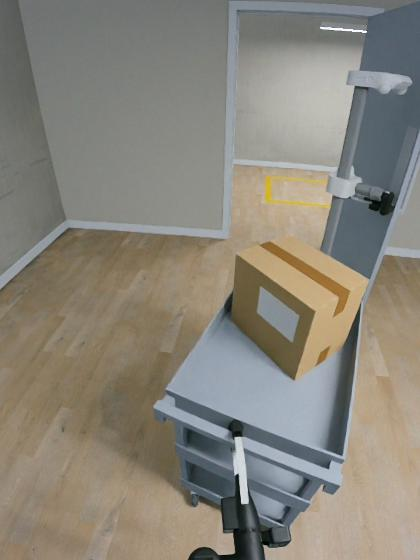

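Emit:
{"op": "move", "data": {"blocking": false, "r2": {"base":{"rotate_rad":-0.17},"pace":"slow"}, "cameras": []}}

Emit:
{"op": "wait", "data": {"seconds": 10, "cameras": ["r2_head_camera"]}}

Scene clock: 817.63 s.
move: r2 moving
r1: as last shown
r1.lidar_m: 2.23 0.26 0.25 0.25 0.41 3.92 1.29 2.36 2.78 0.99 0.95 3.46
r1.motor_effort: lift_m=+19(19) arm_m=+4(4) wheel_0=+4(4) wheel_1=+1(2) wheel_2=-4(4)
r1.servo_current: wrist_yaw_rad=39(59) wrist_pitch_rad=46(46) wrist_roll_rad=33(52) gripper_m=46(52)
r1.wrist_depth_mm: - 137 - 1397 - - - / - 137 - 1464 - - - / 110 138 205 1537 - - - / 124 139 237 - - - - / - - - - - - - / - - 193 - 187 - - / - 1921 1808 137 - 1863 -
r2.base_odometry: x=-0.410 y=-1.439 heading=-2.027
r2.turned_by_wheels: -0.117
r2.turned_by_imu: -0.113
r2.base_tilt: forward=-0.7 right=+0.0
r2.lidar_m: 0.43 0.52 2.19 2.12 2.25 2.91 2.86 3.10 2.68 2.62 2.78 0.41
r2.base_status: rotate_rad moving
r2.joint_positions: lift_m=+0.650 arm_m=+0.000 wrist_yaw_rad=+0.007 wrist_pitch_rad=-0.009 wrist_roll_rad=+1.569 gripper_m=+0.011
r2.joint_status: not commanded
r2.measured_speeds: translate_m=-0.001 strafe_m=+0.000 rotate_rad=-0.347 lift_m=+0.000 arm_m=+0.000 wrist_yaw_rad=+0.000 wrist_pitch_rad=+0.000 wrist_roll_rad=+0.000
r2.motor_effort: lift_m=+13(13) arm_m=-4(4) wheel_0=+11(13) wheel_1=+7(10) wheel_2=+10(13)
r2.servo_current: wrist_yaw_rad=59(65) wrist_pitch_rad=59(59) wrist_roll_rad=39(59) gripper_m=65(72)
r2.hand_pose: x=+0.4599 y=-0.0853 z=+0.8312 quat_wxyz=(+0.708, +0.707, -0.001, +0.006) (m; r2's base frame)
r2.wrist_depth_mm: - - 133 184 183 707 - / - 445 413 192 193 750 - / - - 439 202 204 798 - / - - 539 214 216 842 - / - - - 225 229 - - / - - 183 189 183 1863 496 / - - - - - 1708 1336
pictures: none
No camera images: "cameras" was empty.

Scene clock: 818.23 s.
earlier move: r2 done
r1.base_odometry: x=-1.752 y=+2.063 heading=-3.100
r1.turned_by_wheels: +0.000
r1.turned_by_imu: +0.000
r1.base_tilt: forward=-1.6 right=+1.3
r1.lidar_m: 2.23 0.25 0.27 0.25 0.37 3.92 1.30 2.33 2.78 0.98 0.96 3.44
r1.base_status: not commanded
r1.joint_positions: lift_m=+0.700 arm_m=+0.000 wrist_yaw_rad=+3.090 wrist_pitch_rad=+0.002 wrist_roll_rad=+0.000 gripper_m=+0.056
r1.joint_status: not commanded
r1.measured_speeds: all 0
r1.motor_effort: lift_m=+19(19) arm_m=+4(4) wheel_0=+4(4) wheel_1=+2(2) wheel_2=-4(4)
r1.servo_current: wrist_yaw_rad=52(59) wrist_pitch_rad=39(52) wrist_roll_rad=39(72) gripper_m=39(52)
r1.hand_pose: x=-0.1126 y=+0.1021 z=+0.8776 quat_wxyz=(+0.026, -0.001, +0.000, +1.000) (m; r1's base frame)
r1.wrist_depth_mm: - 137 - 1430 - - - / - 137 - 1464 - - - / 110 138 205 1499 - - - / 123 139 237 - - - - / - - - - - - - / - - 193 - 187 - - / - 1921 1808 137 - 1983 -
r2.base_odometry: x=-0.410 y=-1.439 heading=-2.079
r2.turned_by_wheels: -0.052
r2.turned_by_imu: -0.051
r2.base_tilt: forward=-0.7 right=+0.0
r2.lidar_m: 0.42 0.49 2.21 2.12 2.24 2.94 2.87 3.01 2.67 2.61 2.74 0.42
r2.base_status: done
r2.joint_positions: lift_m=+0.650 arm_m=+0.000 wrist_yaw_rad=+0.004 wrist_pitch_rad=-0.009 wrist_roll_rad=+1.569 gripper_m=+0.011
r2.joint_status: not commanded
r2.measured_speeds: all 0
r2.motor_effort: lift_m=+13(14) arm_m=-3(4) wheel_0=+5(14) wheel_1=+4(10) wheel_2=+7(13)
r2.servo_current: wrist_yaw_rad=39(65) wrist_pitch_rad=52(59) wrist_roll_rad=52(59) gripper_m=65(72)
r2.hand_pose: x=+0.4596 y=-0.0862 z=+0.8312 quat_wxyz=(+0.708, +0.706, -0.002, +0.005) (m; r2's base frame)
r2.wrist_depth_mm: - 1921 152 204 202 750 - / - - 473 210 209 768 - / - 480 442 218 217 798 - / - - 504 225 226 842 - / - - 591 232 235 - - / - - 183 190 185 1921 521 / - - - - - 1863 469
wait: 0.60 of 10 s (r2 has come to rest)
pictures: r2_head_camera
Images, in order (width x height): r2_head_camera 420x560.

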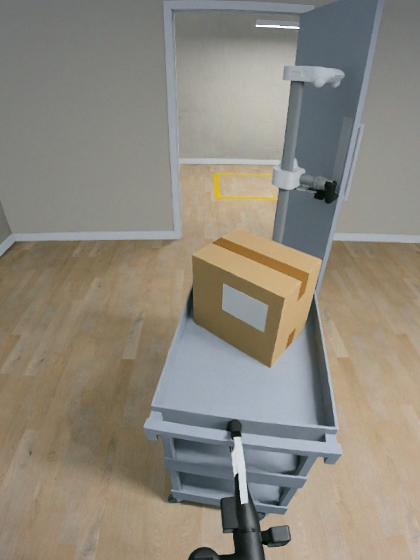

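Emit:
{"op": "move", "data": {"blocking": false, "r2": {"base":{"translate_m":0.03,"strafe_m":-0.11},"pace":"slow"}, "cameras": []}}

Emit:
{"op": "wait", "data": {"seconds": 10, "cameras": ["r2_head_camera"]}}

Scene clock: 824.90 s.
move: r2 moving
r1: as last shown
r1.lidar_m: 2.18 0.25 0.26 0.25 0.41 3.90 1.30 2.35 2.76 0.97 0.93 3.44
r1.servo_current: wrist_yaw_rad=46(59) wrist_pitch_rad=46(52) wrist_roll_rad=65(65) gripper_m=39(46)
r1.wrist_depth_mm: - 137 - 1397 - - - / - 137 - 1499 - - - / 110 138 205 1499 - - - / 124 139 238 - - - - / - - - - - - - / - - 193 - 187 - - / - 1983 1808 137 - 1863 -
r2.base_odometry: x=-0.422 y=-1.436 heading=-2.079
r2.turned_by_wheels: +0.000
r2.turned_by_imu: +0.001
r2.base_tilt: forward=-0.7 right=+0.1
r2.lidar_m: 0.41 0.48 2.23 2.15 2.26 2.95 2.86 3.03 2.70 2.60 2.76 0.41
r2.base_status: translate_m moving; strafe_m moving
r2.joint_positions: lift_m=+0.650 arm_m=+0.000 wrist_yaw_rad=+0.004 wrist_pitch_rad=-0.009 wrist_roll_rad=+1.569 gripper_m=+0.011
r2.joint_status: not commanded
r2.measured_speeds: translate_m=+0.013 strafe_m=-0.049 rotate_rad=+0.001 lift_m=+0.000 arm_m=+0.000 wrist_yaw_rad=+0.000 wrist_pitch_rad=+0.000 wrist_roll_rad=+0.000
r2.motor_effort: lift_m=+13(14) arm_m=-4(4) wheel_0=+11(13) wheel_1=-6(7) wheel_2=-3(5)
r2.servo_current: wrist_yaw_rad=46(59) wrist_pitch_rad=52(65) wrist_roll_rad=39(59) gripper_m=72(72)
r2.hand_pose: x=+0.4596 y=-0.0862 z=+0.8312 quat_wxyz=(+0.708, +0.706, -0.002, +0.005) (m; r2's base frame)
r2.wrist_depth_mm: - - 152 203 202 1464 - / - - 469 209 210 768 - / - 480 442 217 216 809 - / - - 504 225 226 820 - / - - 591 230 233 - - / - - 183 189 185 1863 - / - - - - - 1756 480
pictures: none
No camera images: "cameras" was empty.

Scene clock: 826.80 s.
earlier move: r2 done
r1.base_odometry: x=-1.752 y=+2.063 heading=-3.100
r1.turned_by_wheels: +0.000
r1.turned_by_imu: +0.000
r1.base_tilt: forward=-1.6 right=+1.3
r1.lidar_m: 2.22 0.26 0.25 0.25 0.41 3.93 1.30 2.34 2.79 0.96 0.88 3.46
r1.base_status: not commanded
r1.joint_positions: lift_m=+0.700 arm_m=+0.000 wrist_yaw_rad=+3.090 wrist_pitch_rad=+0.002 wrist_roll_rad=+0.000 gripper_m=+0.056
r1.joint_status: not commanded
r1.measured_speeds: all 0
r1.motor_effort: lift_m=+19(19) arm_m=+4(4) wheel_0=+4(5) wheel_1=+2(2) wheel_2=-4(4)
r1.servo_current: wrist_yaw_rad=46(59) wrist_pitch_rad=46(52) wrist_roll_rad=52(65) gripper_m=39(46)
r1.hand_pose: x=-0.1126 y=+0.1021 z=+0.8776 quat_wxyz=(+0.026, -0.001, +0.000, +1.000) (m; r1's base frame)
r1.wrist_depth_mm: - 137 - 1397 - - - / - 137 - 1499 - - - / 110 138 205 1464 - - - / 123 139 237 - - - - / - - - - - - - / - - 194 - 187 - - / - 1921 1808 138 - 1808 -
r2.base_odometry: x=-0.520 y=-1.412 heading=-2.079
r2.turned_by_wheels: +0.000
r2.turned_by_imu: +0.000
r2.base_tilt: forward=-0.7 right=+0.1
r2.lidar_m: 0.42 0.43 2.31 2.25 2.34 3.00 2.92 3.07 2.59 2.51 2.65 0.42
r2.base_status: done
r2.joint_positions: lift_m=+0.650 arm_m=+0.000 wrist_yaw_rad=+0.004 wrist_pitch_rad=-0.009 wrist_roll_rad=+1.569 gripper_m=+0.011
r2.joint_status: not commanded
r2.measured_speeds: all 0
r2.motor_effort: lift_m=+13(14) arm_m=-3(4) wheel_0=+5(13) wheel_1=-5(8) wheel_2=-4(7)
r2.servo_current: wrist_yaw_rad=46(59) wrist_pitch_rad=52(65) wrist_roll_rad=52(65) gripper_m=59(72)
r2.hand_pose: x=+0.4596 y=-0.0862 z=+0.8312 quat_wxyz=(+0.708, +0.706, -0.002, +0.005) (m; r2's base frame)
r2.wrist_depth_mm: - - 1618 225 224 1464 512 / - - 634 227 227 809 - / - - 473 231 230 809 - / - - 480 234 233 831 - / - - 535 236 236 831 - / - - 183 189 183 - - / - - - - - 1921 500
wait: 1.90 of 10 s (r2 has come to rest)
pictures: r2_head_camera
Images, in order (width x height): r2_head_camera 420x560.

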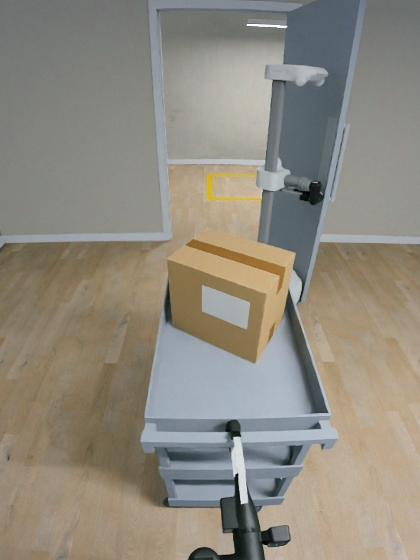

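Emit:
{"op": "move", "data": {"blocking": false, "r2": {"base":{"translate_m":-0.02,"strafe_m":-0.09},"pace":"slow"}, "cameras": []}}

Emit:
{"op": "wait", "data": {"seconds": 3, "cameras": []}}

Emit:
{"op": "move", "data": {"blocking": false, "r2": {"base":{"translate_m":0.3,"strafe_m":0.05},"pace":"slow"}, "cameras": []}}

Emit:
{"op": "wait", "data": {"seconds": 10, "cameras": ["r2_head_camera"]}}

Scene clock: 836.33 s.
move: r2 moving
r1: as last shown
r1.lidar_m: 2.21 0.25 0.25 0.25 0.41 3.93 1.30 2.33 2.79 0.93 0.87 3.48
r1.servo_current: wrist_yaw_rad=46(65) wrist_pitch_rad=39(46) wrist_roll_rad=46(52) gripper_m=39(46)
r1.wrist_depth_mm: - 137 - 1397 - - - / - 137 - 1499 - - - / 110 138 205 1499 - - - / 123 139 237 - - - - / - - - - - - - / - - 193 - 188 - - / - 1921 1808 137 - 1921 -
r2.base_odometry: x=-0.530 y=-1.404 heading=-2.078
r2.turned_by_wheels: +0.001
r2.turned_by_imu: +0.002
r2.base_tilt: forward=-0.7 right=+0.1
r2.lidar_m: 0.39 0.44 2.33 2.25 2.32 2.98 2.92 3.05 2.56 2.50 2.62 0.43
r2.base_status: translate_m moving; strafe_m moving
r2.joint_positions: lift_m=+0.650 arm_m=+0.000 wrist_yaw_rad=+0.004 wrist_pitch_rad=-0.009 wrist_roll_rad=+1.569 gripper_m=+0.011
r2.joint_status: not commanded
r2.measured_speeds: translate_m=-0.010 strafe_m=-0.049 rotate_rad=-0.001 lift_m=+0.000 arm_m=+0.000 wrist_yaw_rad=+0.000 wrist_pitch_rad=+0.000 wrist_roll_rad=+0.000
r2.motor_effort: lift_m=+14(14) arm_m=-3(4) wheel_0=+8(11) wheel_1=-7(9) wheel_2=+10(11)
r2.servo_current: wrist_yaw_rad=46(59) wrist_pitch_rad=52(59) wrist_roll_rad=52(52) gripper_m=65(72)
r2.hand_pose: x=+0.4596 y=-0.0862 z=+0.8312 quat_wxyz=(+0.708, +0.706, -0.002, +0.005) (m; r2's base frame)
r2.wrist_depth_mm: - - - 226 225 1464 1229 / - - 1756 229 228 1464 - / - - 477 231 231 809 - / - - 477 234 234 820 - / - - 535 236 235 820 - / - - 183 189 184 - - / - - - - - 1921 504
pictures: none
No camera images: "cameras" was empty.

Scene clock: 838.00 s.
earlier move: r2 done
r1.base_odometry: x=-1.752 y=+2.063 heading=-3.100
r1.turned_by_wheels: +0.000
r1.turned_by_imu: +0.000
r1.base_tilt: forward=-1.6 right=+1.2
r1.lidar_m: 2.23 0.25 0.29 0.25 0.41 3.91 1.30 2.32 2.78 0.96 0.87 3.44
r1.base_status: not commanded
r1.joint_positions: lift_m=+0.700 arm_m=+0.000 wrist_yaw_rad=+3.090 wrist_pitch_rad=+0.002 wrist_roll_rad=+0.000 gripper_m=+0.056
r1.joint_status: not commanded
r1.measured_speeds: all 0
r1.motor_effort: lift_m=+19(19) arm_m=+4(4) wheel_0=+4(5) wheel_1=+2(2) wheel_2=-4(4)
r1.servo_current: wrist_yaw_rad=59(65) wrist_pitch_rad=39(52) wrist_roll_rad=46(65) gripper_m=39(46)
r1.hand_pose: x=-0.1126 y=+0.1021 z=+0.8776 quat_wxyz=(+0.026, -0.001, +0.000, +1.000) (m; r1's base frame)
r1.wrist_depth_mm: - 137 - 1430 - - - / - 138 - 1464 - - - / 110 137 205 1499 - - - / 124 139 237 - - - - / - - - - - - - / - - 193 - 187 - - / - 1921 1808 137 - 1863 -
r2.base_odometry: x=-0.589 y=-1.351 heading=-2.078
r2.turned_by_wheels: +0.000
r2.turned_by_imu: +0.000
r2.base_tilt: forward=-0.7 right=+0.1
r2.lidar_m: 0.39 0.40 2.41 2.34 2.46 2.96 2.88 3.05 2.48 2.40 2.54 0.45
r2.base_status: done
r2.joint_positions: lift_m=+0.650 arm_m=+0.000 wrist_yaw_rad=+0.004 wrist_pitch_rad=-0.009 wrist_roll_rad=+1.569 gripper_m=+0.011
r2.joint_status: not commanded
r2.measured_speeds: all 0
r2.motor_effort: lift_m=+13(14) arm_m=-4(4) wheel_0=+4(11) wheel_1=-4(10) wheel_2=+8(12)
r2.servo_current: wrist_yaw_rad=39(65) wrist_pitch_rad=52(65) wrist_roll_rad=46(59) gripper_m=65(72)
r2.hand_pose: x=+0.4596 y=-0.0862 z=+0.8312 quat_wxyz=(+0.708, +0.706, -0.002, +0.005) (m; r2's base frame)
r2.wrist_depth_mm: - - - 249 249 1808 1229 / - - - 246 247 1499 521 / - - 549 245 243 842 - / - - 480 241 242 820 - / - - 508 239 239 831 - / - - 183 190 183 809 - / - - 615 - - - -
wait: 1.67 of 3 s (r2 has come to rest)
pictures: none
No camera images: "cameras" was empty.

Scene clock: 838.50 s.
move: r2 moving
r1: as last shown
r1.base_tilt: forward=-1.6 right=+1.3
r1.lidar_m: 2.21 0.25 0.25 0.25 0.39 3.90 1.28 2.32 2.77 0.95 0.81 3.48
r1.motor_effort: lift_m=+19(19) arm_m=+4(4) wheel_0=+4(4) wheel_1=+2(2) wheel_2=-4(4)
r1.servo_current: wrist_yaw_rad=46(59) wrist_pitch_rad=33(46) wrist_roll_rad=52(59) gripper_m=39(46)
r1.wrist_depth_mm: - 137 - 1397 - - - / - 137 - 1464 - - - / 110 137 206 1464 - - - / 124 139 237 - - - - / - - - - - - - / - - 193 - 187 - - / - 1921 1808 137 - 1863 -
r2.base_odometry: x=-0.593 y=-1.362 heading=-2.078
r2.turned_by_wheels: +0.000
r2.turned_by_imu: +0.000
r2.base_tilt: forward=-0.7 right=+0.0
r2.lidar_m: 0.38 0.39 2.39 2.32 2.45 2.98 2.89 3.05 2.51 2.43 2.56 0.44
r2.base_status: translate_m moving; strafe_m moving
r2.joint_positions: lift_m=+0.650 arm_m=+0.000 wrist_yaw_rad=+0.001 wrist_pitch_rad=-0.009 wrist_roll_rad=+1.569 gripper_m=+0.011
r2.joint_status: not commanded
r2.measured_speeds: translate_m=+0.049 strafe_m=+0.007 rotate_rad=-0.004 lift_m=+0.000 arm_m=+0.000 wrist_yaw_rad=-0.026 wrist_pitch_rad=+0.000 wrist_roll_rad=+0.000
r2.motor_effort: lift_m=+13(14) arm_m=-3(4) wheel_0=+10(10) wheel_1=+9(9) wheel_2=-12(12)
r2.servo_current: wrist_yaw_rad=52(59) wrist_pitch_rad=52(59) wrist_roll_rad=46(46) gripper_m=72(72)
r2.hand_pose: x=+0.4594 y=-0.0870 z=+0.8312 quat_wxyz=(+0.708, +0.706, -0.003, +0.004) (m; r2's base frame)
r2.wrist_depth_mm: - - - 251 251 1808 1229 / - - 1808 247 247 1464 504 / - - 609 244 244 798 - / - - 473 241 241 842 - / - - 500 237 238 831 - / - - 183 190 185 798 - / - - 603 - - - -
pictures: none
No camera images: "cameras" was empty.

Scene clock: 842.30 s.
earlier move: r2 done
r1.base_odometry: x=-1.752 y=+2.063 heading=-3.100
r1.turned_by_wheels: +0.000
r1.turned_by_imu: +0.000
r1.base_tilt: forward=-1.6 right=+1.3
r1.lidar_m: 2.21 0.25 0.26 0.25 0.38 3.92 1.30 2.37 2.78 0.63 0.60 3.46
r1.base_status: not commanded
r1.joint_positions: lift_m=+0.700 arm_m=+0.000 wrist_yaw_rad=+3.090 wrist_pitch_rad=+0.002 wrist_roll_rad=+0.000 gripper_m=+0.056
r1.joint_status: not commanded
r1.measured_speeds: all 0
r1.motor_effort: lift_m=+19(19) arm_m=+4(4) wheel_0=+3(4) wheel_1=+1(2) wheel_2=-4(4)
r1.servo_current: wrist_yaw_rad=46(78) wrist_pitch_rad=33(59) wrist_roll_rad=46(65) gripper_m=46(52)
r1.hand_pose: x=-0.1126 y=+0.1021 z=+0.8776 quat_wxyz=(+0.026, -0.001, +0.000, +1.000) (m; r1's base frame)
r1.wrist_depth_mm: - 137 - 1397 - - - / - 137 - 1464 - - - / 110 138 204 1464 - - - / 123 138 236 - - - - / - - - - - - - / - - 193 - 187 - - / - 1921 1863 137 - 1863 -
r2.base_odometry: x=-0.691 y=-1.637 heading=-2.079
r2.turned_by_wheels: +0.000
r2.turned_by_imu: -0.001
r2.base_tilt: forward=-0.7 right=+0.1
r2.lidar_m: 0.38 0.50 2.34 2.28 2.42 3.27 3.19 3.34 2.58 2.48 2.60 0.44
r2.base_status: done
r2.joint_positions: lift_m=+0.650 arm_m=+0.000 wrist_yaw_rad=-0.005 wrist_pitch_rad=-0.009 wrist_roll_rad=+1.569 gripper_m=+0.011
r2.joint_status: not commanded
r2.measured_speeds: all 0
r2.motor_effort: lift_m=+13(14) arm_m=-3(4) wheel_0=+0(10) wheel_1=+3(9) wheel_2=-9(15)
r2.servo_current: wrist_yaw_rad=52(59) wrist_pitch_rad=52(65) wrist_roll_rad=46(59) gripper_m=59(78)
r2.hand_pose: x=+0.4589 y=-0.0888 z=+0.8312 quat_wxyz=(+0.708, +0.706, -0.005, +0.002) (m; r2's base frame)
r2.wrist_depth_mm: - - 171 225 224 - - / - - 591 227 227 798 - / - 1397 462 230 229 798 - / - - 480 233 232 831 - / - - 539 236 236 831 - / - - 182 188 184 - - / - - - - - 1576 500
wait: 3.80 of 10 s (r2 has come to rest)
pictures: r2_head_camera
Images, in order (width x height): r2_head_camera 420x560.

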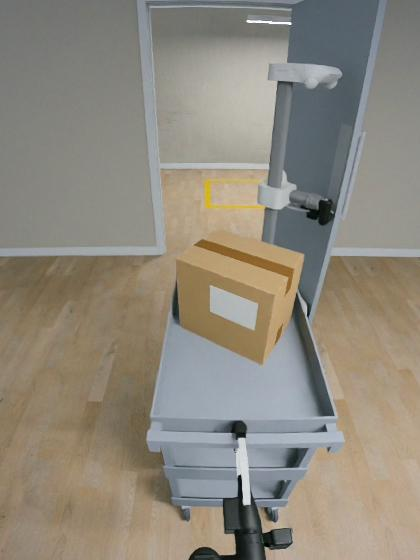

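Emit:
{"op": "move", "data": {"blocking": false, "r2": {"base":{"translate_m":-0.25,"strafe_m":-0.14},"pace":"slow"}, "cameras": []}}

Emit:
{"op": "wait", "data": {"seconds": 6, "cameras": ["r2_head_camera"]}}

Scene clock: 850.07 s.
move: r2 moving
r1: as last shown
r1.lidar_m: 2.24 0.26 0.29 0.25 0.39 3.91 1.28 2.33 2.78 0.66 0.59 3.45
r1.motor_effort: lift_m=+19(19) arm_m=+4(4) wheel_0=+4(4) wheel_1=+1(2) wheel_2=-4(4)
r1.servo_current: wrist_yaw_rad=39(65) wrist_pitch_rad=39(39) wrist_roll_rad=33(59) gripper_m=46(46)
r1.wrist_depth_mm: - 137 - 1430 - - - / - 137 - 1499 - - - / 110 138 205 1464 - - - / 124 139 236 - - - - / - - - - - - - / - - 194 - 188 - - / - 1983 1863 137 - 1921 -
r2.base_odometry: x=-0.691 y=-1.623 heading=-2.079
r2.turned_by_wheels: +0.000
r2.turned_by_imu: +0.000
r2.base_tilt: forward=-0.7 right=+0.1
r2.lidar_m: 0.38 0.44 2.34 2.26 2.41 3.26 3.18 3.32 2.56 2.46 2.60 0.41
r2.base_status: translate_m moving; strafe_m moving
r2.joint_positions: lift_m=+0.650 arm_m=+0.000 wrist_yaw_rad=-0.004 wrist_pitch_rad=-0.009 wrist_roll_rad=+1.569 gripper_m=+0.011
r2.joint_status: not commanded
r2.measured_speeds: translate_m=-0.048 strafe_m=-0.027 rotate_rad=-0.005 lift_m=+0.000 arm_m=+0.000 wrist_yaw_rad=+0.015 wrist_pitch_rad=+0.000 wrist_roll_rad=+0.000
r2.motor_effort: lift_m=+13(14) arm_m=-3(4) wheel_0=-1(5) wheel_1=-8(10) wheel_2=+9(11)
r2.servo_current: wrist_yaw_rad=46(59) wrist_pitch_rad=52(59) wrist_roll_rad=33(65) gripper_m=65(72)
r2.hand_pose: x=+0.4589 y=-0.0886 z=+0.8312 quat_wxyz=(+0.708, +0.706, -0.005, +0.002) (m; r2's base frame)
r2.wrist_depth_mm: - - 1397 226 224 - - / - 1808 591 228 228 809 - / - - 466 231 230 820 - / - - 484 234 234 831 - / - - 539 236 236 831 - / - - 183 190 186 - - / - - - - - 1863 500
pictures: none
No camera images: "cameras" was empty.

Scene clock: 853.60 s.
earlier move: r2 done
r1.base_odometry: x=-1.752 y=+2.063 heading=-3.100
r1.turned_by_wheels: +0.000
r1.turned_by_imu: +0.000
r1.base_tilt: forward=-1.6 right=+1.3
r1.lidar_m: 2.22 0.25 0.25 0.25 0.38 3.91 1.30 2.35 2.78 0.94 0.78 3.47
r1.base_status: not commanded
r1.joint_positions: lift_m=+0.700 arm_m=+0.000 wrist_yaw_rad=+3.090 wrist_pitch_rad=+0.002 wrist_roll_rad=+0.000 gripper_m=+0.056
r1.joint_status: not commanded
r1.measured_speeds: all 0
r1.motor_effort: lift_m=+19(19) arm_m=+4(4) wheel_0=+4(5) wheel_1=+2(2) wheel_2=-4(4)
r1.servo_current: wrist_yaw_rad=52(65) wrist_pitch_rad=39(52) wrist_roll_rad=39(65) gripper_m=39(52)
r1.hand_pose: x=-0.1126 y=+0.1021 z=+0.8776 quat_wxyz=(+0.026, -0.001, +0.000, +1.000) (m; r1's base frame)
r1.wrist_depth_mm: - 136 - 1430 - - - / - 137 - 1430 - - - / 110 138 205 1464 - - - / 124 138 237 - - - - / - - - - - - - / - - 193 - 188 - - / - 1863 1808 137 - 1863 -
r2.base_odometry: x=-0.692 y=-1.351 heading=-2.079
r2.turned_by_wheels: +0.000
r2.turned_by_imu: +0.000
r2.base_tilt: forward=-0.7 right=+0.0
r2.lidar_m: 0.37 0.39 2.48 2.41 2.54 3.00 2.95 3.08 2.42 2.31 2.45 0.47
r2.base_status: done
r2.joint_positions: lift_m=+0.650 arm_m=+0.000 wrist_yaw_rad=+0.002 wrist_pitch_rad=-0.009 wrist_roll_rad=+1.569 gripper_m=+0.011
r2.joint_status: not commanded
r2.measured_speeds: all 0
r2.motor_effort: lift_m=+14(14) arm_m=-4(4) wheel_0=-6(10) wheel_1=-4(10) wheel_2=+6(14)
r2.servo_current: wrist_yaw_rad=52(65) wrist_pitch_rad=52(65) wrist_roll_rad=39(65) gripper_m=59(72)
r2.hand_pose: x=+0.4595 y=-0.0868 z=+0.8312 quat_wxyz=(+0.708, +0.706, -0.002, +0.004) (m; r2's base frame)
r2.wrist_depth_mm: - - - 262 281 1863 1229 / - - 1618 255 256 1499 525 / - - 683 251 251 1397 - / - - 488 245 246 842 - / - - 496 240 242 809 - / - - 183 190 185 809 - / - - 580 - - - -
wait: 3.53 of 6 s (r2 has come to rest)
pictures: r2_head_camera
Images, in order (width x height): r2_head_camera 420x560.

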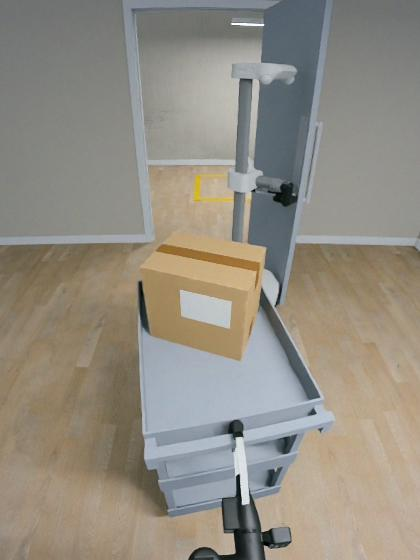

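Emit:
{"op": "move", "data": {"blocking": false, "r2": {"base":{"translate_m":0.4,"strafe_m":0.12},"pace":"slow"}, "cameras": []}}

Emit:
{"op": "wait", "data": {"seconds": 8, "cameras": ["r2_head_camera"]}}

Scene clock: 859.07 s.
move: r2 moving
r1: as last shown
r1.lidar_m: 2.24 0.25 0.27 0.25 0.40 3.91 1.31 2.38 2.79 0.90 0.79 3.46
r1.motor_effort: lift_m=+19(19) arm_m=+4(4) wheel_0=+4(4) wheel_1=+1(2) wheel_2=-4(4)
r1.servo_current: wrist_yaw_rad=39(59) wrist_pitch_rad=46(52) wrist_roll_rad=39(65) gripper_m=39(52)
r1.wrist_depth_mm: - 137 - 1397 - - - / - 137 - 1464 - - - / 110 138 205 1499 - - - / 123 139 236 - - - - / - - - - - - - / - - 194 - 187 - - / - 1983 1863 137 - 1808 -
r2.base_odometry: x=-0.695 y=-1.363 heading=-2.079
r2.turned_by_wheels: +0.000
r2.turned_by_imu: +0.001
r2.base_tilt: forward=-0.7 right=+0.1
r2.lidar_m: 0.38 0.40 2.49 2.42 2.52 3.03 2.97 3.08 2.40 2.33 2.45 0.44
r2.base_status: translate_m moving; strafe_m moving
r2.joint_positions: lift_m=+0.650 arm_m=+0.000 wrist_yaw_rad=-0.001 wrist_pitch_rad=-0.009 wrist_roll_rad=+1.569 gripper_m=+0.011
r2.joint_status: not commanded
r2.measured_speeds: translate_m=+0.049 strafe_m=+0.015 rotate_rad=+0.001 lift_m=+0.000 arm_m=+0.000 wrist_yaw_rad=+0.000 wrist_pitch_rad=+0.000 wrist_roll_rad=+0.000
r2.motor_effort: lift_m=+13(13) arm_m=-3(4) wheel_0=+3(8) wheel_1=+7(9) wheel_2=-13(14)
r2.servo_current: wrist_yaw_rad=33(59) wrist_pitch_rad=59(59) wrist_roll_rad=46(59) gripper_m=65(65)
r2.hand_pose: x=+0.4592 y=-0.0876 z=+0.8312 quat_wxyz=(+0.708, +0.706, -0.003, +0.003) (m; r2's base frame)
r2.wrist_depth_mm: - - - 262 279 1808 1229 / - - 1661 256 255 1430 508 / - - - 249 250 1430 - / - - 484 245 245 842 - / - - 492 239 240 820 - / - - 182 190 186 809 - / - - 574 - - - -
pictures: none
No camera images: "cameras" was empty.

Scene clock: 864.00 s.
earlier move: r2 done
r1.base_odometry: x=-1.752 y=+2.063 heading=-3.100
r1.turned_by_wheels: +0.000
r1.turned_by_imu: +0.000
r1.base_tilt: forward=-1.6 right=+1.3
r1.lidar_m: 2.19 0.25 0.27 0.25 0.40 3.91 1.30 2.34 2.77 0.47 0.45 3.49
r1.base_status: not commanded
r1.joint_positions: lift_m=+0.700 arm_m=+0.000 wrist_yaw_rad=+3.090 wrist_pitch_rad=+0.002 wrist_roll_rad=+0.000 gripper_m=+0.056
r1.joint_status: not commanded
r1.measured_speeds: all 0
r1.motor_effort: lift_m=+19(19) arm_m=+4(4) wheel_0=+4(5) wheel_1=+2(2) wheel_2=-4(4)
r1.servo_current: wrist_yaw_rad=39(72) wrist_pitch_rad=46(52) wrist_roll_rad=52(72) gripper_m=39(52)
r1.hand_pose: x=-0.1126 y=+0.1021 z=+0.8776 quat_wxyz=(+0.026, -0.001, +0.000, +1.000) (m; r1's base frame)
r1.wrist_depth_mm: - 137 - 1430 - - - / - 137 - 1499 - - - / 110 138 204 1464 - - - / 123 139 236 - - - - / - - - - - - - / - - 194 - 187 - - / - 1863 1863 137 - 1863 -
r2.base_odometry: x=-0.782 y=-1.758 heading=-2.079
r2.turned_by_wheels: +0.000
r2.turned_by_imu: -0.001
r2.base_tilt: forward=-0.7 right=+0.1
r2.lidar_m: 0.42 2.62 2.37 2.26 2.41 3.41 3.37 3.42 2.54 2.45 2.61 0.40
r2.base_status: done
r2.joint_positions: lift_m=+0.650 arm_m=+0.000 wrist_yaw_rad=-0.005 wrist_pitch_rad=-0.009 wrist_roll_rad=+1.569 gripper_m=+0.011
r2.joint_status: not commanded
r2.measured_speeds: all 0
r2.motor_effort: lift_m=+14(14) arm_m=+4(4) wheel_0=+1(10) wheel_1=+4(10) wheel_2=-8(14)
r2.servo_current: wrist_yaw_rad=52(65) wrist_pitch_rad=52(65) wrist_roll_rad=46(59) gripper_m=65(72)
r2.hand_pose: x=+0.4588 y=-0.0889 z=+0.8312 quat_wxyz=(+0.708, +0.706, -0.005, +0.001) (m; r2's base frame)
r2.wrist_depth_mm: - - 160 213 213 - - / - 1160 508 217 218 750 - / - 488 449 224 224 798 - / - - 500 228 229 831 - / - - 564 232 235 831 - / - - 183 189 186 - - / - - - - - 1921 473
wait: 4.93 of 8 s (r2 has come to rest)
pictures: r2_head_camera
Images, in order (width x height): r2_head_camera 420x560.

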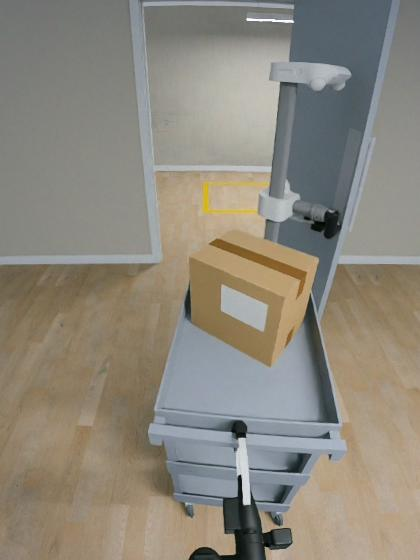

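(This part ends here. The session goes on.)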